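# Use held tongs to bag the long loaf

## Task

Using the tongs that one gripper is already holding, and never touching the long loaf with the grippers themselves, get the loaf inside the paper bag. When done, the bag must be upright with its mouth open, the tongs must not be touching the bag, and the jar must be upright on the tray. Do not release the loaf from much higher than the bag's height, and do not drop the bag or thump it down.

## Robot and tools

Robot: two arms, left_arm and right_arm, each ending in a two-finger parallel gripper. One gripper starts out already holding the tongs. The loaf may only be handled through the tongs; the gripper bodies must not touch it.

Frame: a single scene frame. The origin sits at table-top height, midway between the nominal arm bases. +x runs out across the table, +z is up, and left_arm is on the +y side (this is not the same as the left or right of an image). Calibrated bases: left_arm at (-0.027, +0.271, +0.015) m, right_arm at (-0.046, -0.321, +0.024) m, both almost unrotated. Positions are in metres; orientations are quaternions written w first (qw, qx, qy, qz). The fingers point along the gripper's own +z and close along its own y. end_effector_position is the point between the finger pads, about 1 cm back from the tips.

Row layout, shared by every motion tool: one flat list of 16 numbers that always covers both arms, even if only one of them moves: x, y, z, qw, qx, qy, qz, opening for left_arm, then the same eight for right_arm. The x, y, z and quaternion values are an absolute target pose for that gripper in the scene frame, not an offset. Opening runs from -1 (closed) to +1 (fully open, 0.094 m). To keep an arm still, repeat its last reported pose and its current opening; writing 0 for the opening is itself a command. To hold an orientation steady, keep sending the same quaternion rather than copying a reported one that may have drifted.

execute_actions(actions, cameras): actions is a list of actions. Each action is a table of up to 15 rows, one row per 1/30 s step; if there are fewer than 15 rows, the last row is held for the remaining steps. Any target more than 0.6 m from that gripper's current position, along any of its axes, gets the action rejected for both arms. On every step the controller limits the command to 100 mm and 20 degrees from the measured pose, so a single action can fall short. The Hand target line shows where each arm is actually being sent. Sending an empty list simply returns the state and images.

move(target, speed, blend, opening_speed, blocking, cameras): moves each gripper in a straight line from its Hand target to the absolute pose in a 16-number row, or through a list of up to 15 such rows that differ only in pose. speed is in m/s, from 0.002 to 0.5 with 0.25 as the default; turning is capped at twice that value in rad/s. blend, in m, lets the path round off intermediate waypoints. opening_speed is the rate of finger travel per second on the -1..+1 scale, minimum 0.2. Paths do not avoid obstacles or the other arm, and faster moves wander more and strike harder. With blocking=false the call returns early; execute_actions is then refused until wait or stop has been called. The move: line reports the outcome: done (within 10 mm and 2 degrees), off_target, moving, held, or fault. limits=paced means the command was clipped, and limits=held means steps were withheld.

wait(seconds 0 to 10) lets time pass while the last command is held. stop brakes a running move to a halt. zoom_image(camera, region [x0,y0,x1,y1] in pixels, at most 504x504) enlarges part of the latest image. read_manual gives only licence text. finished_scene(scene) must be called twice in separate replies: the first call triggers a check, and the second ends the scene for good.

Results: each result gives pose, Hand target, Tool commands, Joint positions (the last value is the finger opening in m), joint torques (joints 1 to 3 wrap around at ±28 N m), grip_measured on the opening scale (reads up to about 1.6 mm wide when empty), and grip_effort_nm (negative means closing; not a pad force). A pose unreachable line means the clearance check held back that arm. A gripper at rest can sit about 1 cm off its target with no contact involved. Cameras: cam_head_left, cam_head_right, cam_high, cam_low, cam_left_wrist, cam_right_wrist, each 896x504. Calibration is close to correct but not exact.

Grasping: to keep the tongs gripped firmly, command an opening roughly 0.11 below the grip_measured value at first contact. To release, command well above grip_measured. A grip squeezes at about 50 to 62 N per pad.

Things to avoid: dropping the tongs or the loaf from high up, knocking over the bag or jar, pushing anything off the table, fast or forceful contacts, and clashes between the two arms, which can end the scene. Loads, outstretched arms and pushing against unreachable poses heat the motors. A MOTOR HOT warning shows at 75 °C, and at 90 °C that arm folds up and stops working. Any arm stop is costly. Loose objects may occasionally get nudged by an outside push.

Each tool is called after "Request:" as name(argument=value, ...), one argument or row to a line, values as JSON.

## Session

Request:
execute_actions(
  actions=[],
)

Scene clock: 0.00 s.
left_arm: end_effector_position=(+0.3197, +0.4492, +0.2195) grip_measured=-0.283 grip_effort_nm=n/a end_effector_quat_wxyz=(+0.310, -0.091, +0.946, +0.028) | right_arm: end_effector_position=(+0.3350, -0.3027, +0.4308) grip_measured=+1.000 grip_effort_nm=n/a end_effector_quat_wxyz=(+0.707, -0.016, +0.707, +0.016)
Joint positions: left_arm=[0.561 1.492 1.352 -0.833 0.227 0.313 0.034] | right_arm=[0 1.047 1.047 0 0 0 0.094]
Joint velocities: left_arm=[-0.012 -0.002 -0.007 -0.022 0.022 0.007 0.001] | right_arm=[0.012 -0.002 -0.007 -0.022 0.022 -0.022 0]
Joint torques (N m): no reading
Heat: left arm: 37 °C; right arm: 39 °C.
Hand target: left_arm +0.3199, +0.4484, +0.2233; +0.314, -0.090, +0.945, +0.028 | right_arm +0.3331, -0.3028, +0.4324; +0.707, -0.016, +0.707, +0.016
Tool commands: left_gripper/opening=-0.286542 right_gripper/opening=+1.0

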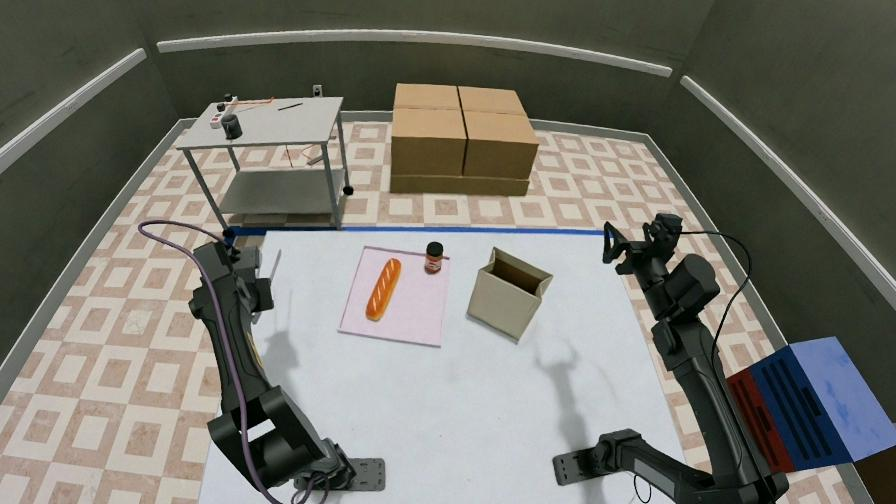

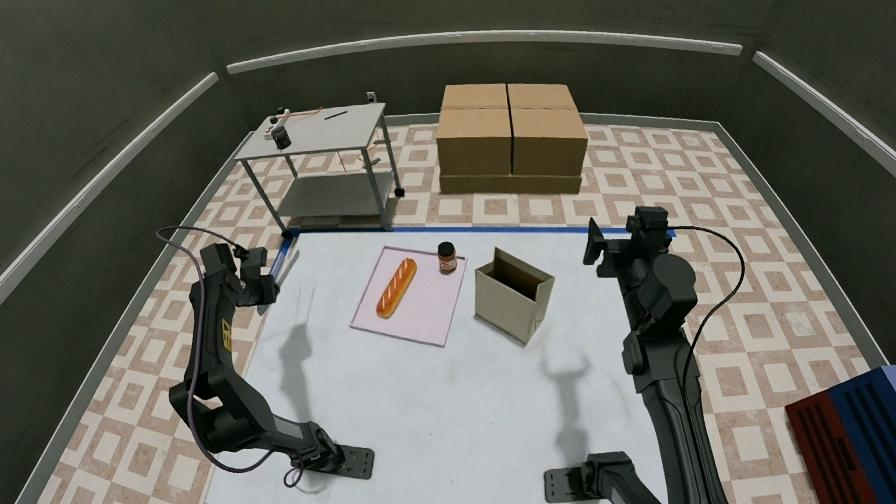

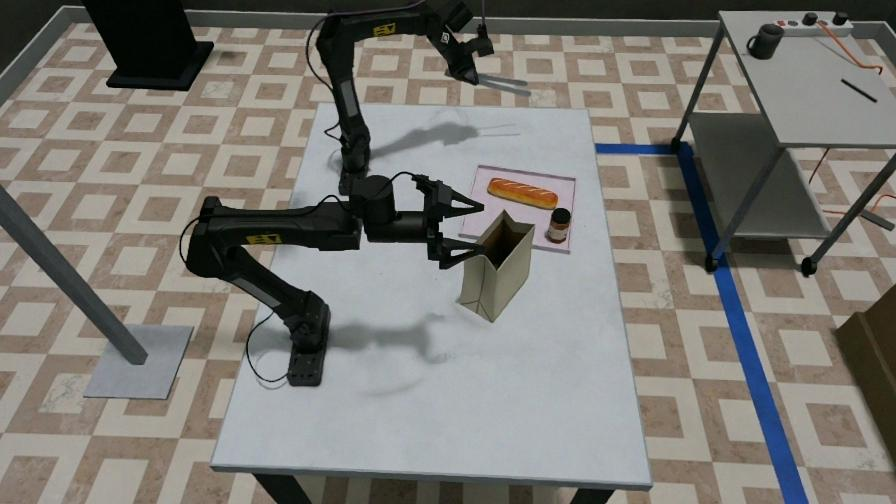

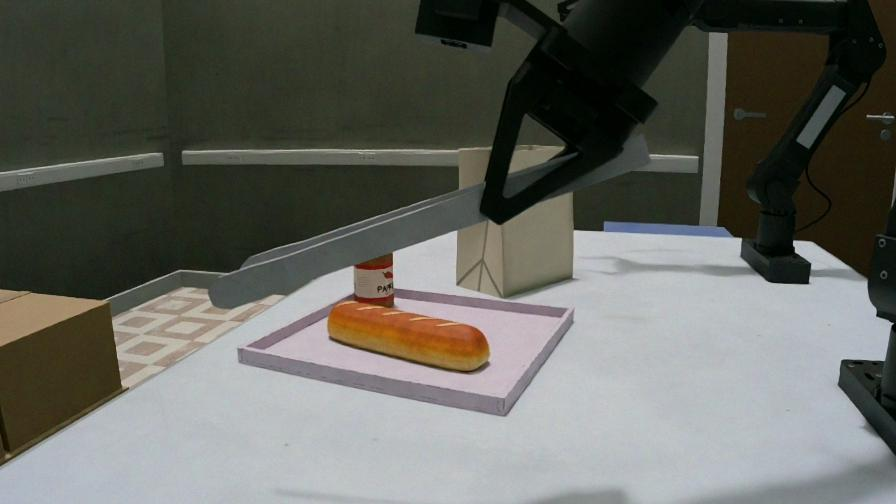

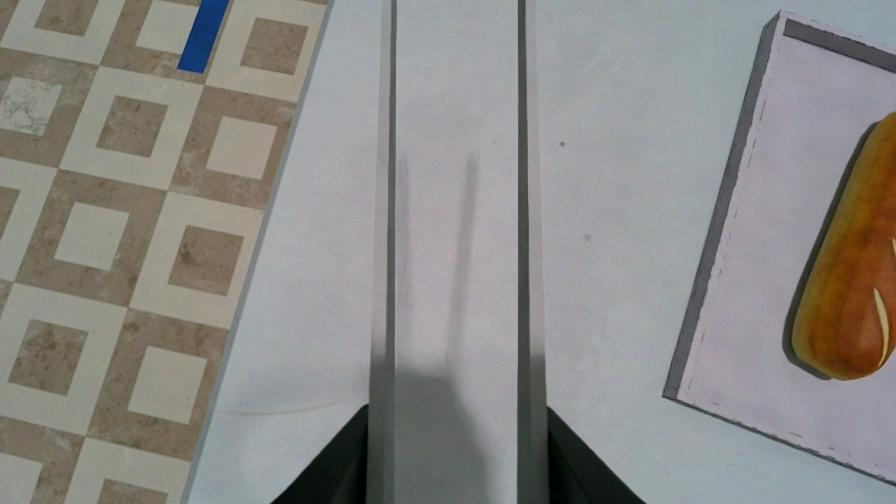

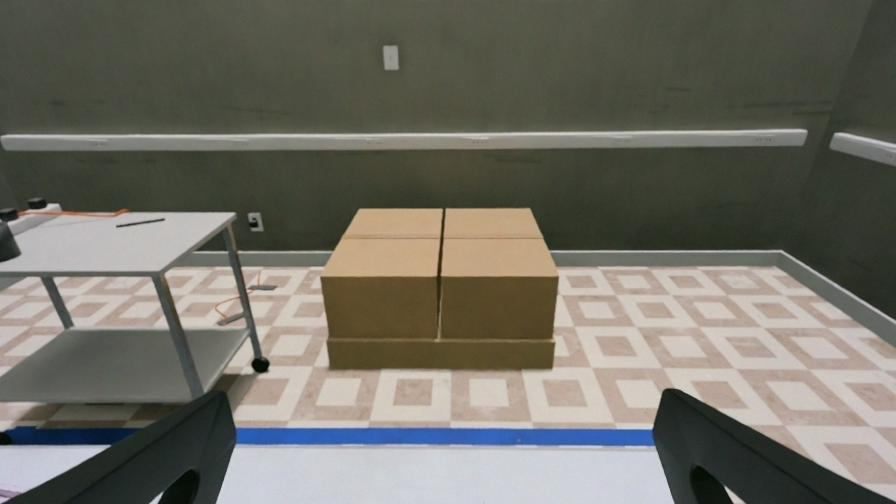

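Request:
zoom_image(
  camera="cam_low",
  region=[200, 100, 700, 380],
)

Request:
zoom_image(
  camera="cam_head_left",
  region=[180, 200, 600, 400],
)

Request:
zoom_image(
  camera="cam_head_right",
  region=[180, 200, 600, 400],
)

Request:
zoom_image(
  camera="cam_high",
  region=[400, 0, 640, 340],
)

Request:
zoom_image(
  camera="cam_left_wrist",
  region=[300, 0, 660, 504],
)

Scaled by 1.008.

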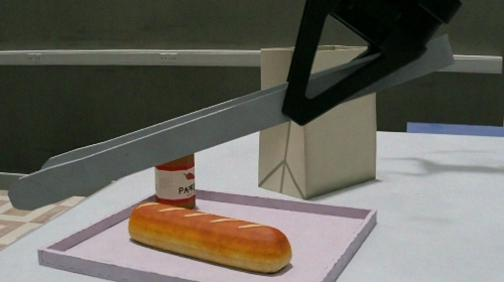

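Scaled by 1.200.

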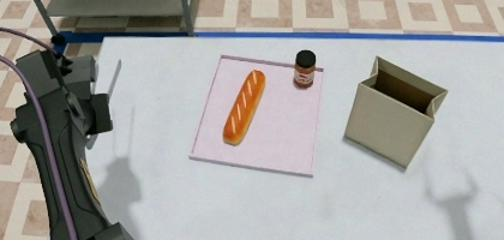

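Scaled by 1.200.

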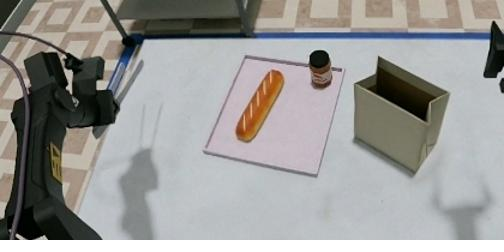

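Scaled by 1.482.

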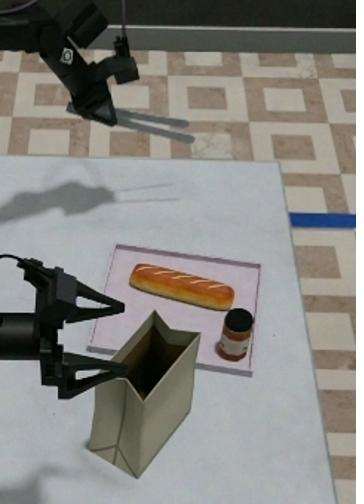

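Scaled by 1.000.

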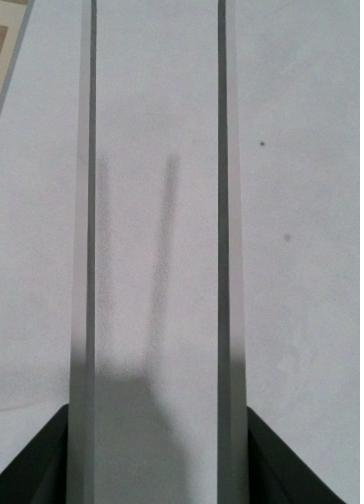

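Request:
zoom_image(
  camera="cam_head_left",
  region=[320, 230, 470, 360],
)

Request:
zoom_image(
  camera="cam_head_left",
  region=[180, 210, 330, 340],
)

Request:
zoom_image(
  camera="cam_high",
  region=[440, 40, 560, 110],
)

Request:
zoom_image(
  camera="cam_low",
  region=[430, 100, 680, 240],
)

Request:
zoom_image(
  camera="cam_low",
  region=[200, 200, 450, 340],
)

Request:
zoom_image(
  camera="cam_left_wrist",
  region=[340, 0, 580, 135],
)

Request:
zoom_image(
  camera="cam_left_wrist",
  region=[340, 364, 580, 504],
)

Scaled by 3.360.

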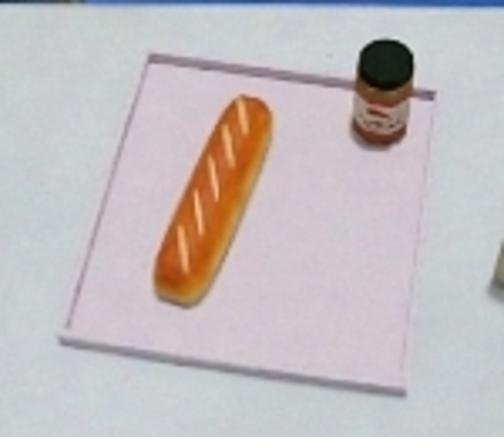

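Scaled by 3.360.

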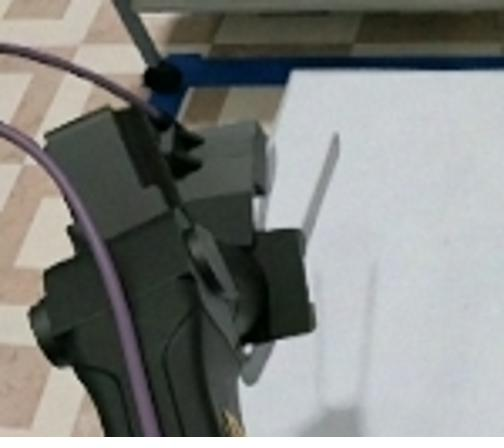

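Scaled by 4.200.

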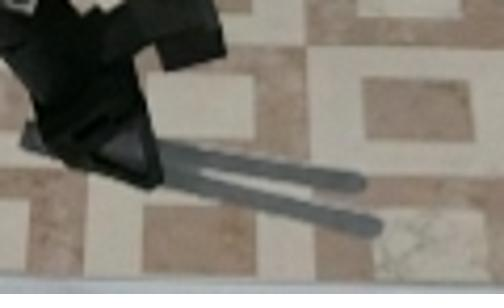

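Scaled by 2.016.

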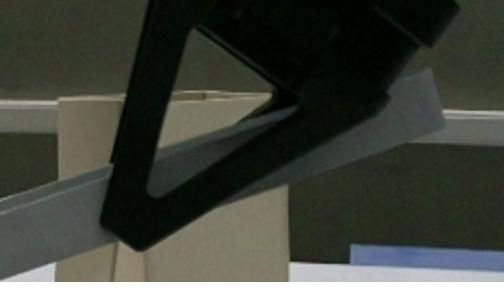

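Scaled by 2.016.

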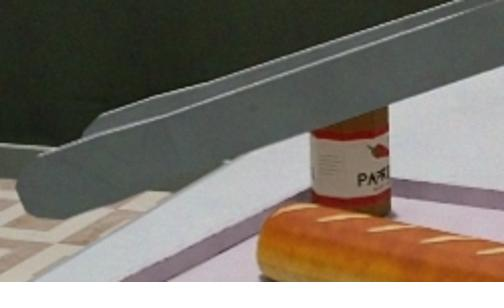

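Scaled by 2.100.

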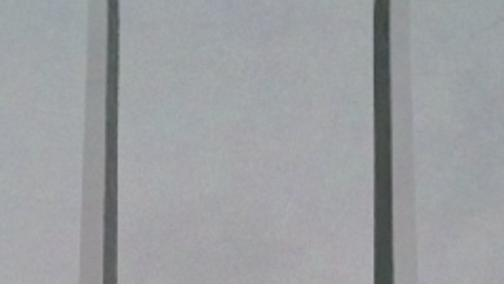

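Scaled by 2.100.

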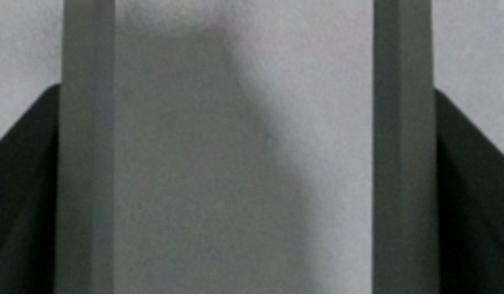

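Request:
move(
  target=[0.362, 0.2225, 0.2225, 0.0606, 0.1260, 0.9902, -0.0077, -0.286542, 0.3350, -0.3027, 0.4308, 0.707, -0.016, 0.707, 0.016, 1.0],
  speed=0.15,
)

Scene clock: 212.97 s.
left_arm: end_effector_position=(+0.3576, +0.2235, +0.2243) grip_measured=-0.283 grip_effort_nm=-0.212 end_effector_quat_wxyz=(+0.067, +0.128, +0.989, -0.011) | right_arm: end_effector_position=(+0.3350, -0.3027, +0.4312) grip_measured=+1.000 grip_effort_nm=0.007 end_effector_quat_wxyz=(+0.707, -0.016, +0.706, +0.016)
Joint positions: left_arm=[-0.13 1.957 2.093 -1.573 0.024 0.141 0.034] | right_arm=[0 1.047 1.047 0.001 0 0 0.094]
Joint velocities: left_arm=[0.007 0.017 -0.022 -0.051 -0.007 -0.037 0.001] | right_arm=[-0.017 -0.002 0.007 -0.037 -0.022 0.066 0]
Joint torques (N m): left_arm=[-0.12 -9.14 7.5 0.49 -0.04 -0.11] | right_arm=[0.03 -2.84 8.77 1.91 0.01 -0.01]
Heat: left arm: 40 °C; right arm: 46 °C.
Hand target: left_arm +0.3622, +0.2239, +0.2223; +0.064, +0.123, +0.990, -0.010 | right_arm +0.3350, -0.3027, +0.4309; +0.707, -0.016, +0.707, +0.016
Off the commanded pose: left_arm 0.005 m, 1 deg | right_arm 0.000 m, 0 deg.
joint sent to its limit (left arm) — joint 4 (wrist pitch), lower limit. The joint targets still meet the commanded pose.
move: done
camera_calibration:
cam_left_wrist: T_world_to_cam=[[-0.258429, -0.965562, -0.0300622, 0.320798], [-0.921885, 0.2372, 0.306371, 0.246477], [-0.28869, 0.106889, -0.951437, 0.382648], [0, 0, 0, 1]] pos_world=[0.420593, 0.210385, 0.298196]
cam_right_wrist: T_world_to_cam=[[0.0414488, -0.998992, 0.017223, -0.322399], [-0.423472, -0.0331778, -0.905302, 0.562036], [0.904961, 0.0302302, -0.42442, -0.0230829], [0, 0, 0, 1]] pos_world=[0.272258, -0.30273, 0.504568]

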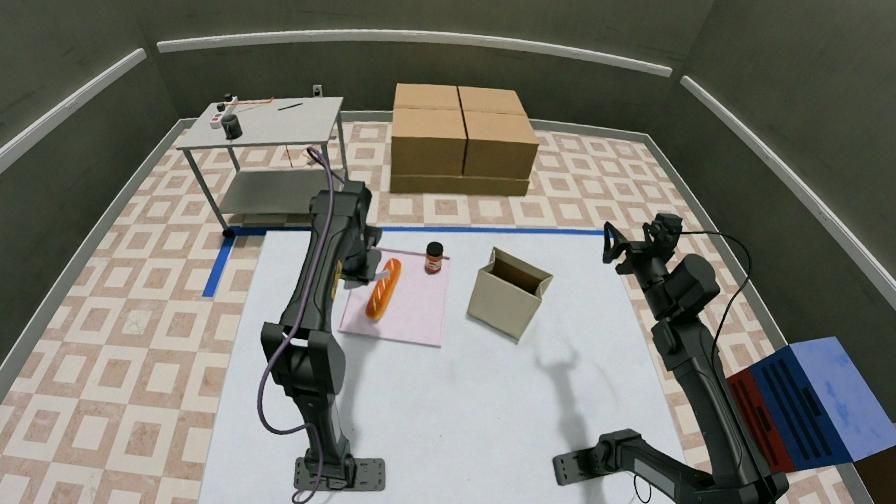

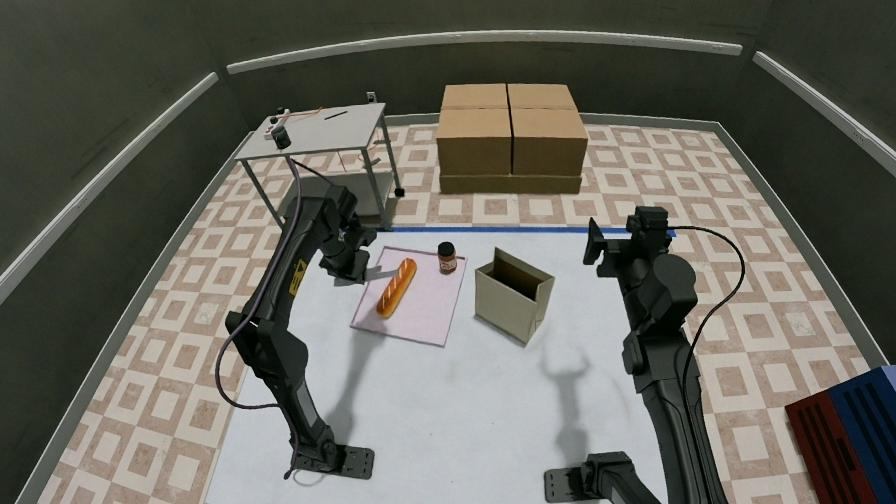

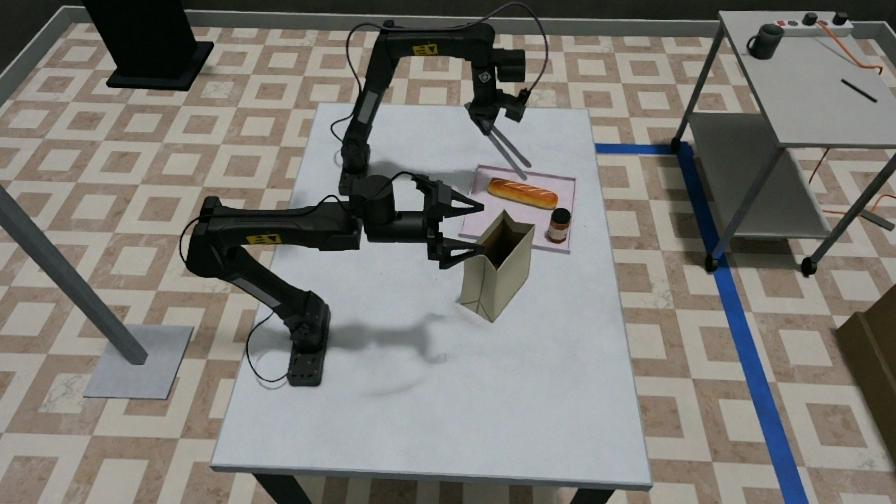

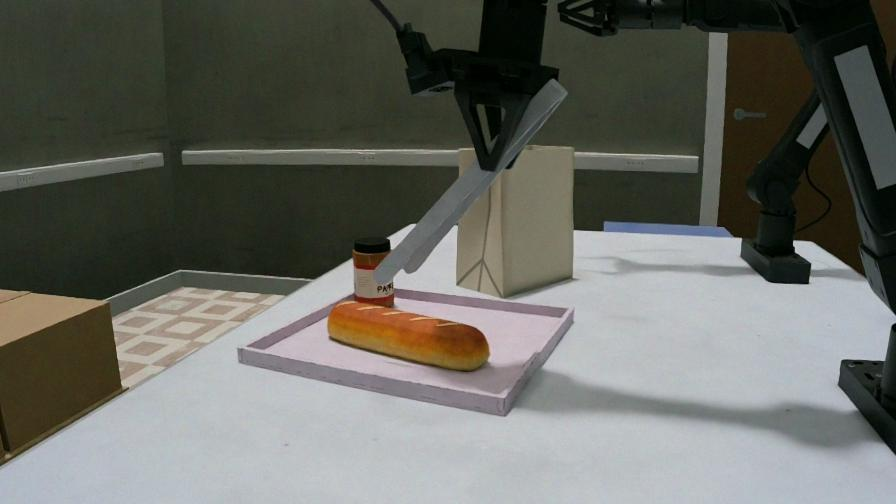

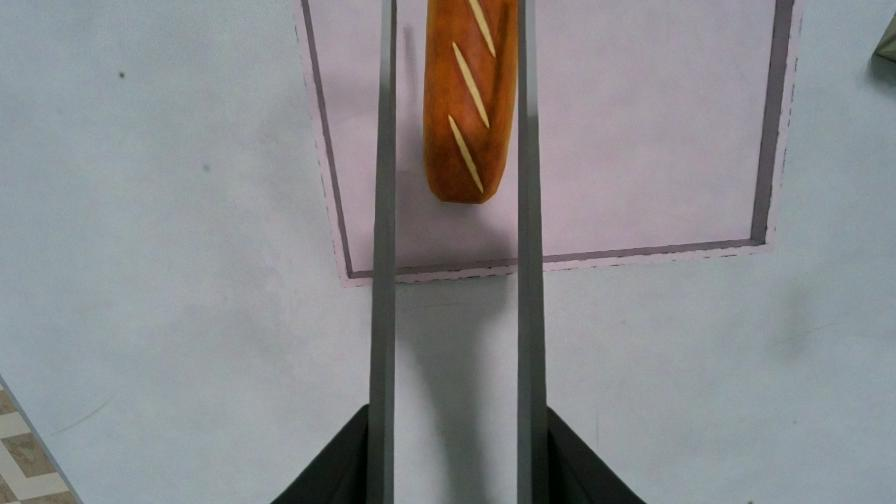

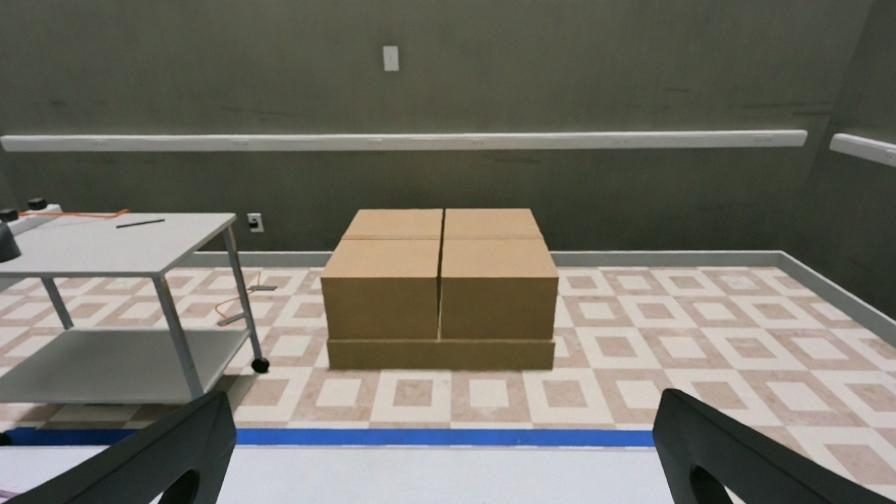

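Request:
move(
  target=[0.362, 0.2225, 0.2225, 0.0606, 0.1260, 0.9902, -0.0077, -0.25, 0.3350, -0.3027, 0.4308, 0.707, -0.016, 0.707, 0.016, 1.0],
  opening_speed=0.2,
  cameras=["cam_left_wrist", "cam_low"],
)

Request:
zoom_image(
  camera="cam_left_wrist",
  region=[340, 364, 580, 504],
)

Request:
zoom_image(
  camera="cam_left_wrist",
  region=[340, 0, 580, 135],
)

Request:
zoom_image(
  camera="cam_low",
  region=[320, 60, 620, 400],
)

Scene clock: 245.33 s.
left_arm: end_effector_position=(+0.3574, +0.2241, +0.2243) grip_measured=-0.252 grip_effort_nm=0.042 end_effector_quat_wxyz=(+0.067, +0.128, +0.989, -0.009) | right_arm: end_effector_position=(+0.3350, -0.3027, +0.4313) grip_measured=+1.000 grip_effort_nm=0.007 end_effector_quat_wxyz=(+0.708, -0.016, +0.706, +0.016)
Joint positions: left_arm=[-0.13 1.957 2.093 -1.574 0.021 0.14 0.035] | right_arm=[0 1.047 1.047 0.002 0 0 0.094]
Joint velocities: left_arm=[-0.012 -0.007 0.002 0.037 -0.022 0.037 -0.001] | right_arm=[-0.012 -0.002 -0.002 0.022 -0.051 -0.037 0]
Joint torques (N m): left_arm=[-0.38 -9.31 7.34 0.5 -0.04 -0.06] | right_arm=[0.02 -2.84 8.77 1.91 0.01 -0.01]
Heat: left arm: 40 °C; right arm: 47 °C.
Hand target: left_arm +0.3619, +0.2226, +0.2223; +0.064, +0.126, +0.990, -0.008 | right_arm +0.3350, -0.3027, +0.4307; +0.707, -0.016, +0.707, +0.016
Off the commanded pose: left_arm 0.005 m, 1 deg | right_arm 0.001 m, 0 deg.
joint sent to its limit (left arm) — joint 4 (wrist pitch), lower limit. The joint targets still meet the commanded pose.
move: done
camera_calibration:
cam_left_wrist: T_world_to_cam=[[-0.257695, -0.965668, -0.0328358, 0.321677], [-0.921825, 0.235528, 0.30784, 0.246181], [-0.289537, 0.109598, -0.950871, 0.382046], [0, 0, 0, 1]] pos_world=[0.420447, 0.210779, 0.298055]
Images, in order (width x height): cam_low 896x504, cam_left_wrist 896x504.

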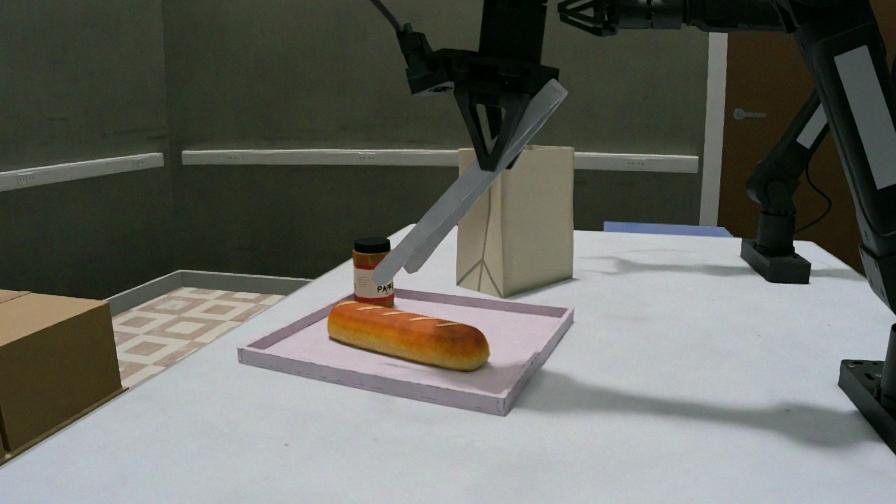

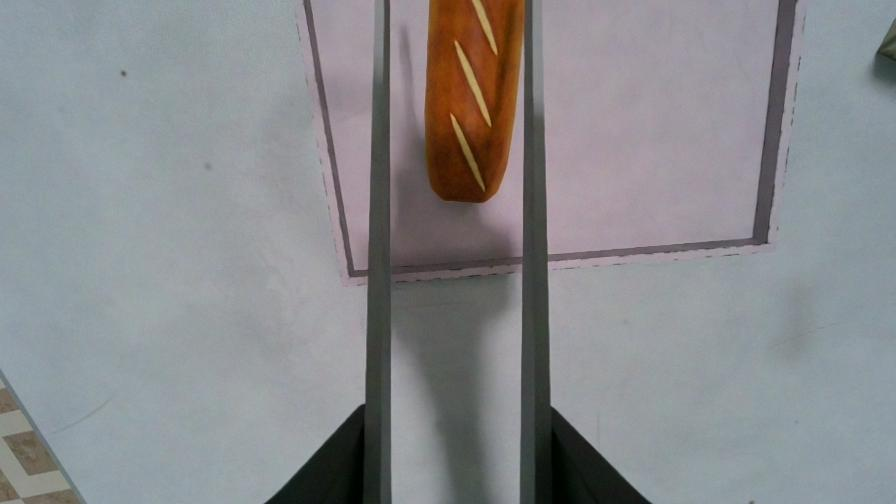

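Scaled by 2.100.

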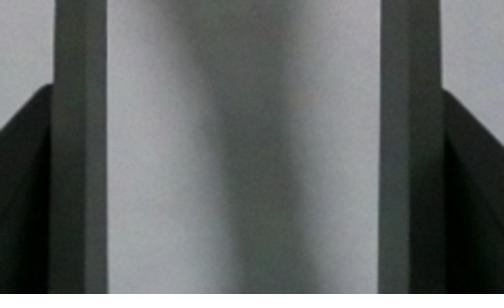

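Scaled by 2.100.

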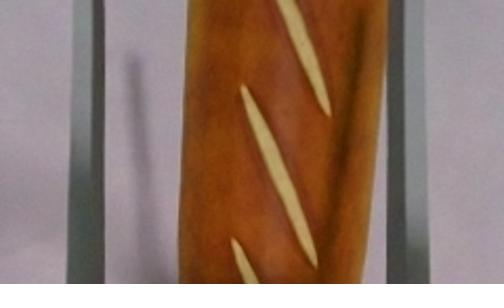

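Scaled by 1.482.

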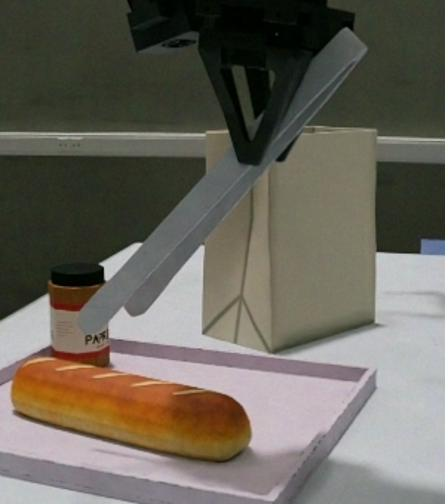

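Request:
move(
  target=[0.362, 0.2225, 0.2225, 0.0606, 0.1260, 0.9902, -0.0077, -0.21, 0.3350, -0.3027, 0.4308, 0.707, -0.016, 0.707, 0.016, 1.0],
  opening_speed=0.2,
  cameras=["cam_left_wrist", "cam_low"],
)

Request:
zoom_image(
  camera="cam_left_wrist",
  region=[340, 364, 580, 504],
)

Request:
zoom_image(
  camera="cam_left_wrist",
  region=[340, 0, 580, 135],
)

Scene clock: 259.20 s.
left_arm: end_effector_position=(+0.3573, +0.2242, +0.2243) grip_measured=-0.212 grip_effort_nm=0.046 end_effector_quat_wxyz=(+0.067, +0.128, +0.989, -0.009) | right_arm: end_effector_position=(+0.3350, -0.3027, +0.4314) grip_measured=+1.000 grip_effort_nm=0.007 end_effector_quat_wxyz=(+0.708, -0.016, +0.706, +0.016)
Joint positions: left_arm=[-0.13 1.957 2.093 -1.574 0.02 0.14 0.037] | right_arm=[0 1.047 1.047 0.002 0 0 0.094]
Joint velocities: left_arm=[-0.022 0.012 -0.007 0.066 -0.066 0.007 0] | right_arm=[0.012 0.022 -0.002 -0.022 0.007 0.007 0]
Joint torques (N m): left_arm=[-0.54 -9.28 7.32 0.48 -0.05 -0.07] | right_arm=[0.03 -2.84 8.76 1.91 0.01 -0.01]
Heat: left arm: 40 °C; right arm: 48 °C.
Hand target: left_arm +0.3618, +0.2225, +0.2223; +0.064, +0.126, +0.990, -0.008 | right_arm +0.3350, -0.3027, +0.4308; +0.707, -0.016, +0.707, +0.016
Off the commanded pose: left_arm 0.005 m, 1 deg | right_arm 0.001 m, 0 deg.
joint sent to its limit (left arm) — joint 4 (wrist pitch), lower limit. The joint targets still meet the commanded pose.
move: done
camera_calibration:
cam_left_wrist: T_world_to_cam=[[-0.257657, -0.965667, -0.0331546, 0.321788], [-0.921734, 0.235352, 0.308248, 0.246004], [-0.289862, 0.109982, -0.950728, 0.381997], [0, 0, 0, 1]] pos_world=[0.420387, 0.21083, 0.298014]
Images, in order (width x height): cam_low 896x504, cam_left_wrist 896x504.

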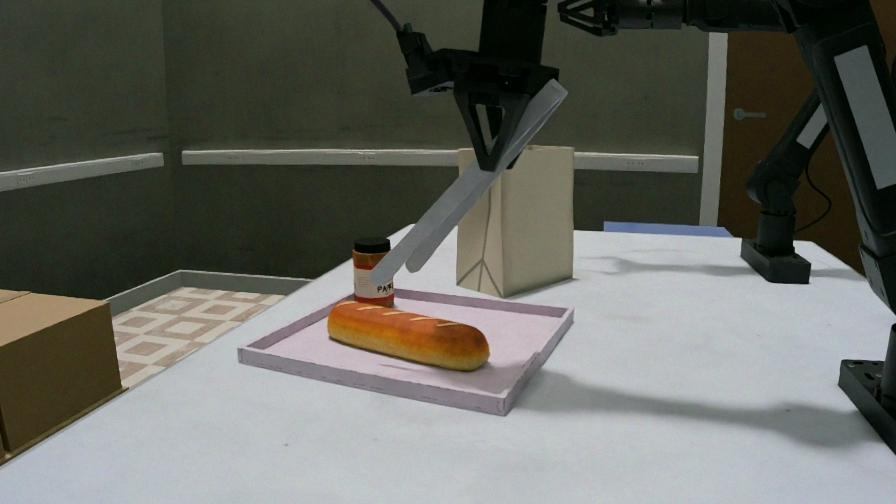

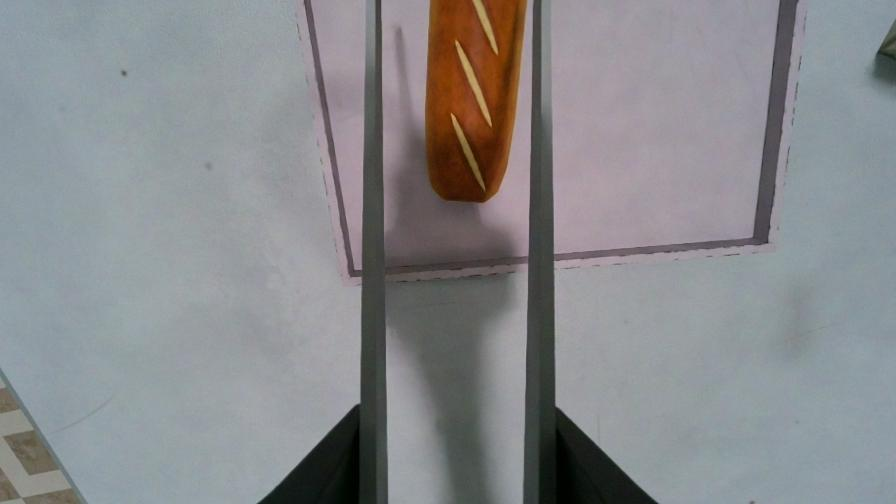

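Scaled by 2.100.

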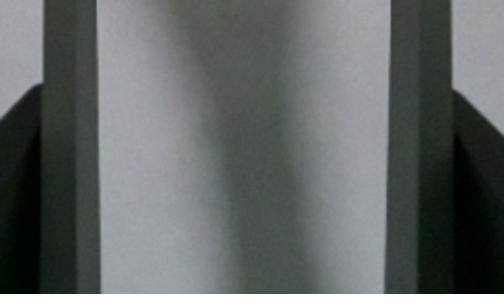

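Scaled by 2.100.

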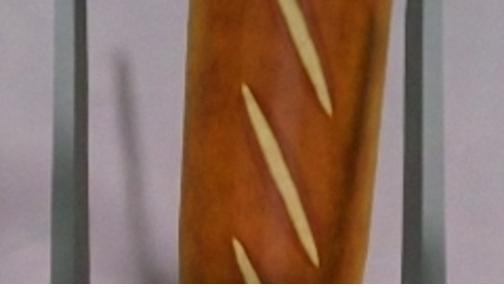

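Request:
move(
  target=[0.370, 0.2156, 0.205, 0.0603, 0.1570, 0.9857, -0.0096, -0.18, 0.3350, -0.3027, 0.4308, 0.707, -0.016, 0.707, 0.016, 1.0],
  opening_speed=0.2,
  speed=0.08,
)

Request:
zoom_image(
  camera="cam_left_wrist",
  region=[340, 364, 580, 504],
)

Request:
zoom_image(
  camera="cam_left_wrist",
  region=[340, 0, 580, 135],
)

Request:
zoom_image(
  camera="cam_high",
  region=[460, 80, 600, 260],
)

Request:
zoom_image(
  camera="cam_head_right",
  region=[330, 220, 490, 360],
)

Request:
zoom_image(
  camera="cam_low",
  region=[320, 60, 620, 400],
)

Scene clock: 359.43 s.
left_arm: end_effector_position=(+0.3649, +0.2188, +0.2175) grip_measured=-0.182 grip_effort_nm=0.051 end_effector_quat_wxyz=(+0.069, +0.150, +0.986, -0.008) | right_arm: end_effector_position=(+0.3350, -0.3027, +0.4315) grip_measured=+1.000 grip_effort_nm=0.007 end_effector_quat_wxyz=(+0.708, -0.016, +0.706, +0.016)
Joint positions: left_arm=[-0.141 1.977 2.093 -1.548 0.02 0.173 0.038] | right_arm=[0 1.047 1.047 0.003 0 0 0.094]
Joint velocities: left_arm=[-0.012 -0.012 0.002 0.051 -0.007 -0.095 0] | right_arm=[-0.012 -0.012 -0.007 0.051 -0.022 0.022 0]
Joint torques (N m): left_arm=[-0.44 -9.14 4.51 0.81 0.04 0.13] | right_arm=[0.02 -2.84 8.76 1.91 0.01 -0.01]
Heat: left arm: 40 °C; right arm: 51 °C.
Hand target: left_arm +0.3698, +0.2159, +0.2051; +0.060, +0.157, +0.986, -0.010 | right_arm +0.3350, -0.3027, +0.4308; +0.707, -0.016, +0.707, +0.016
Off the commanded pose: left_arm 0.014 m, 1 deg | right_arm 0.001 m, 0 deg.
move: off_target (left_arm)
camera_calibration:
cam_left_wrist: T_world_to_cam=[[-0.299182, -0.953406, -0.0388152, 0.332035], [-0.912644, 0.274043, 0.303286, 0.245628], [-0.278517, 0.126162, -0.952109, 0.370963], [0, 0, 0, 1]] pos_world=[0.426829, 0.202451, 0.291589]
cam_right_wrist: T_world_to_cam=[[0.0414291, -0.998993, 0.0172178, -0.322396], [-0.422436, -0.0331302, -0.905787, 0.56217], [0.905445, 0.0302525, -0.423384, -0.0235646], [0, 0, 0, 1]] pos_world=[0.272174, -0.302733, 0.50478]

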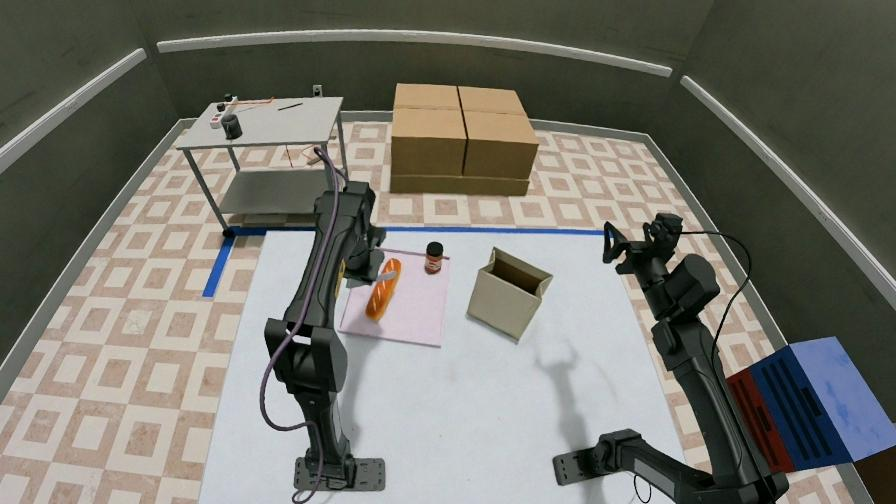

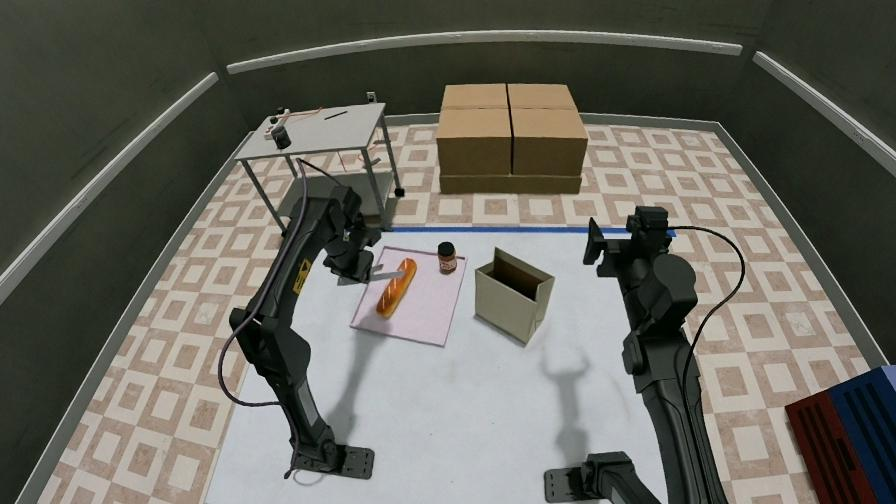

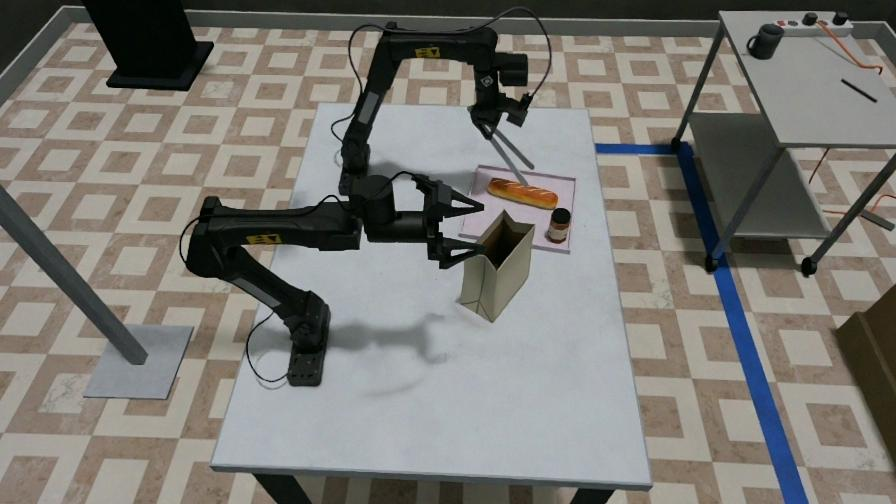

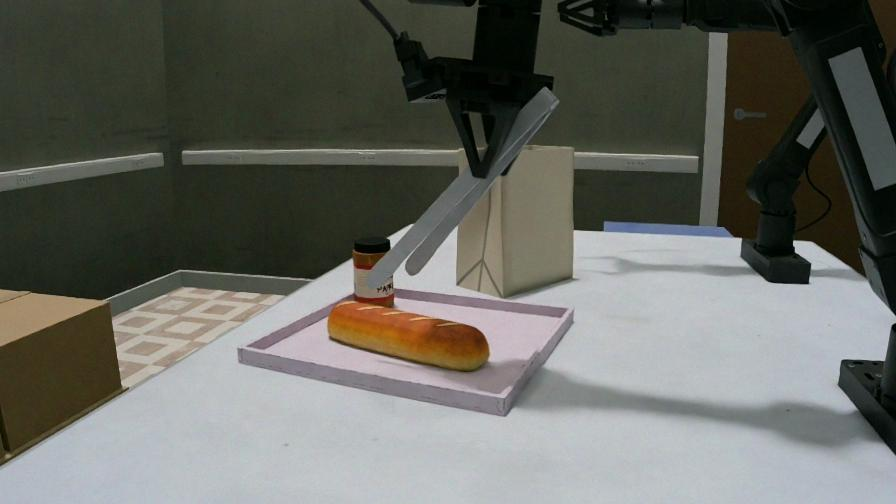

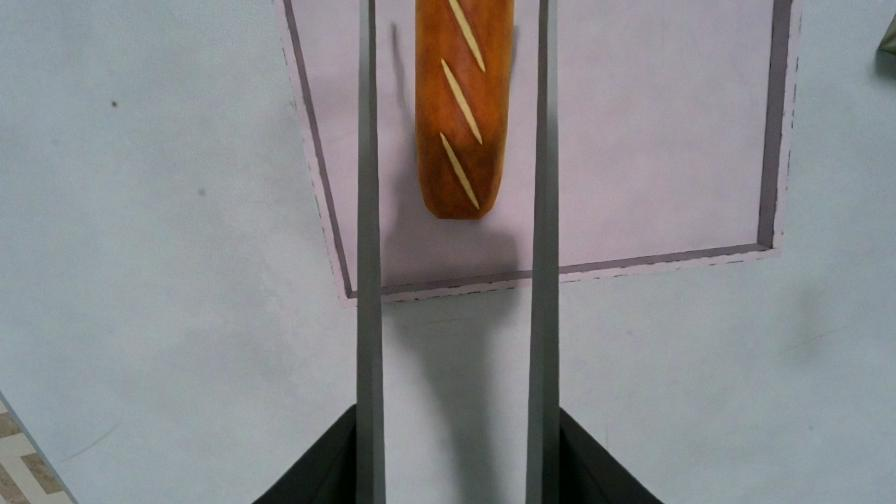

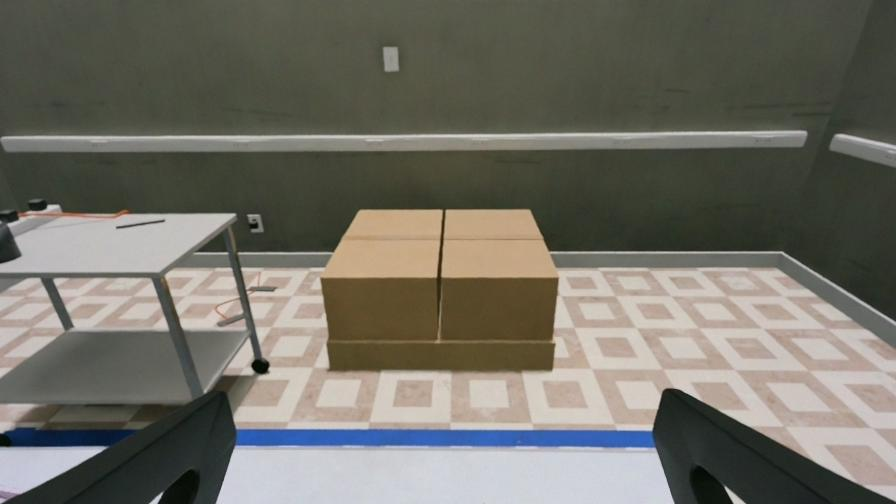

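Scaled by 2.100.

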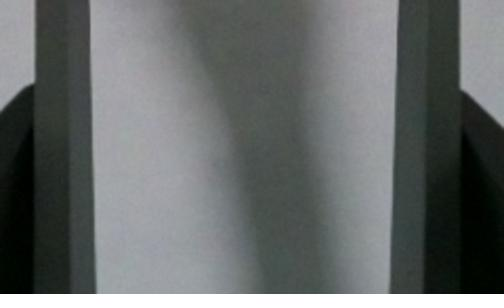

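Scaled by 2.100.

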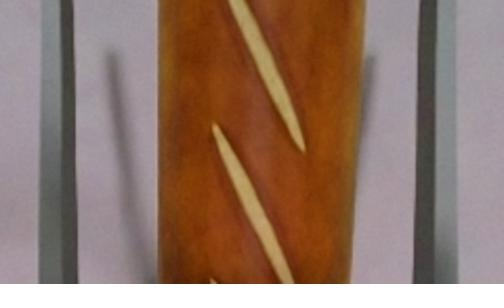

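Scaled by 2.800.

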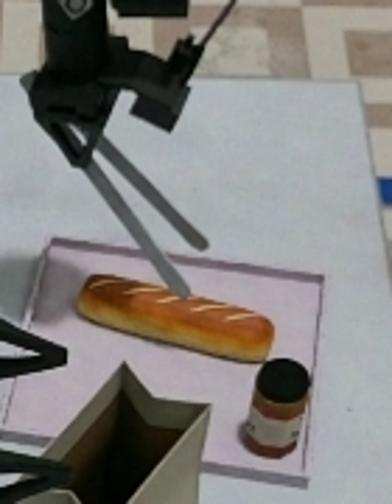

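Scaled by 3.150.

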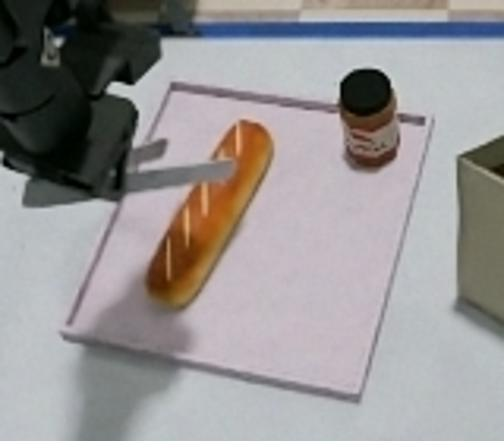

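Scaled by 1.482.

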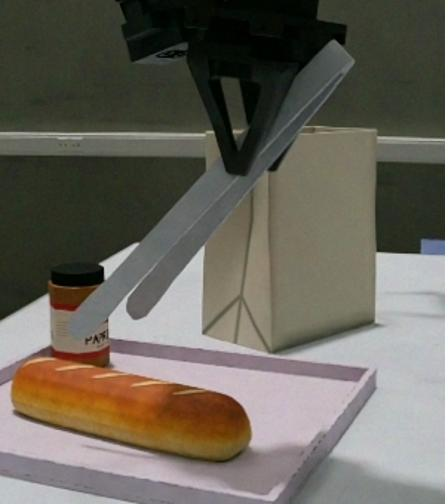

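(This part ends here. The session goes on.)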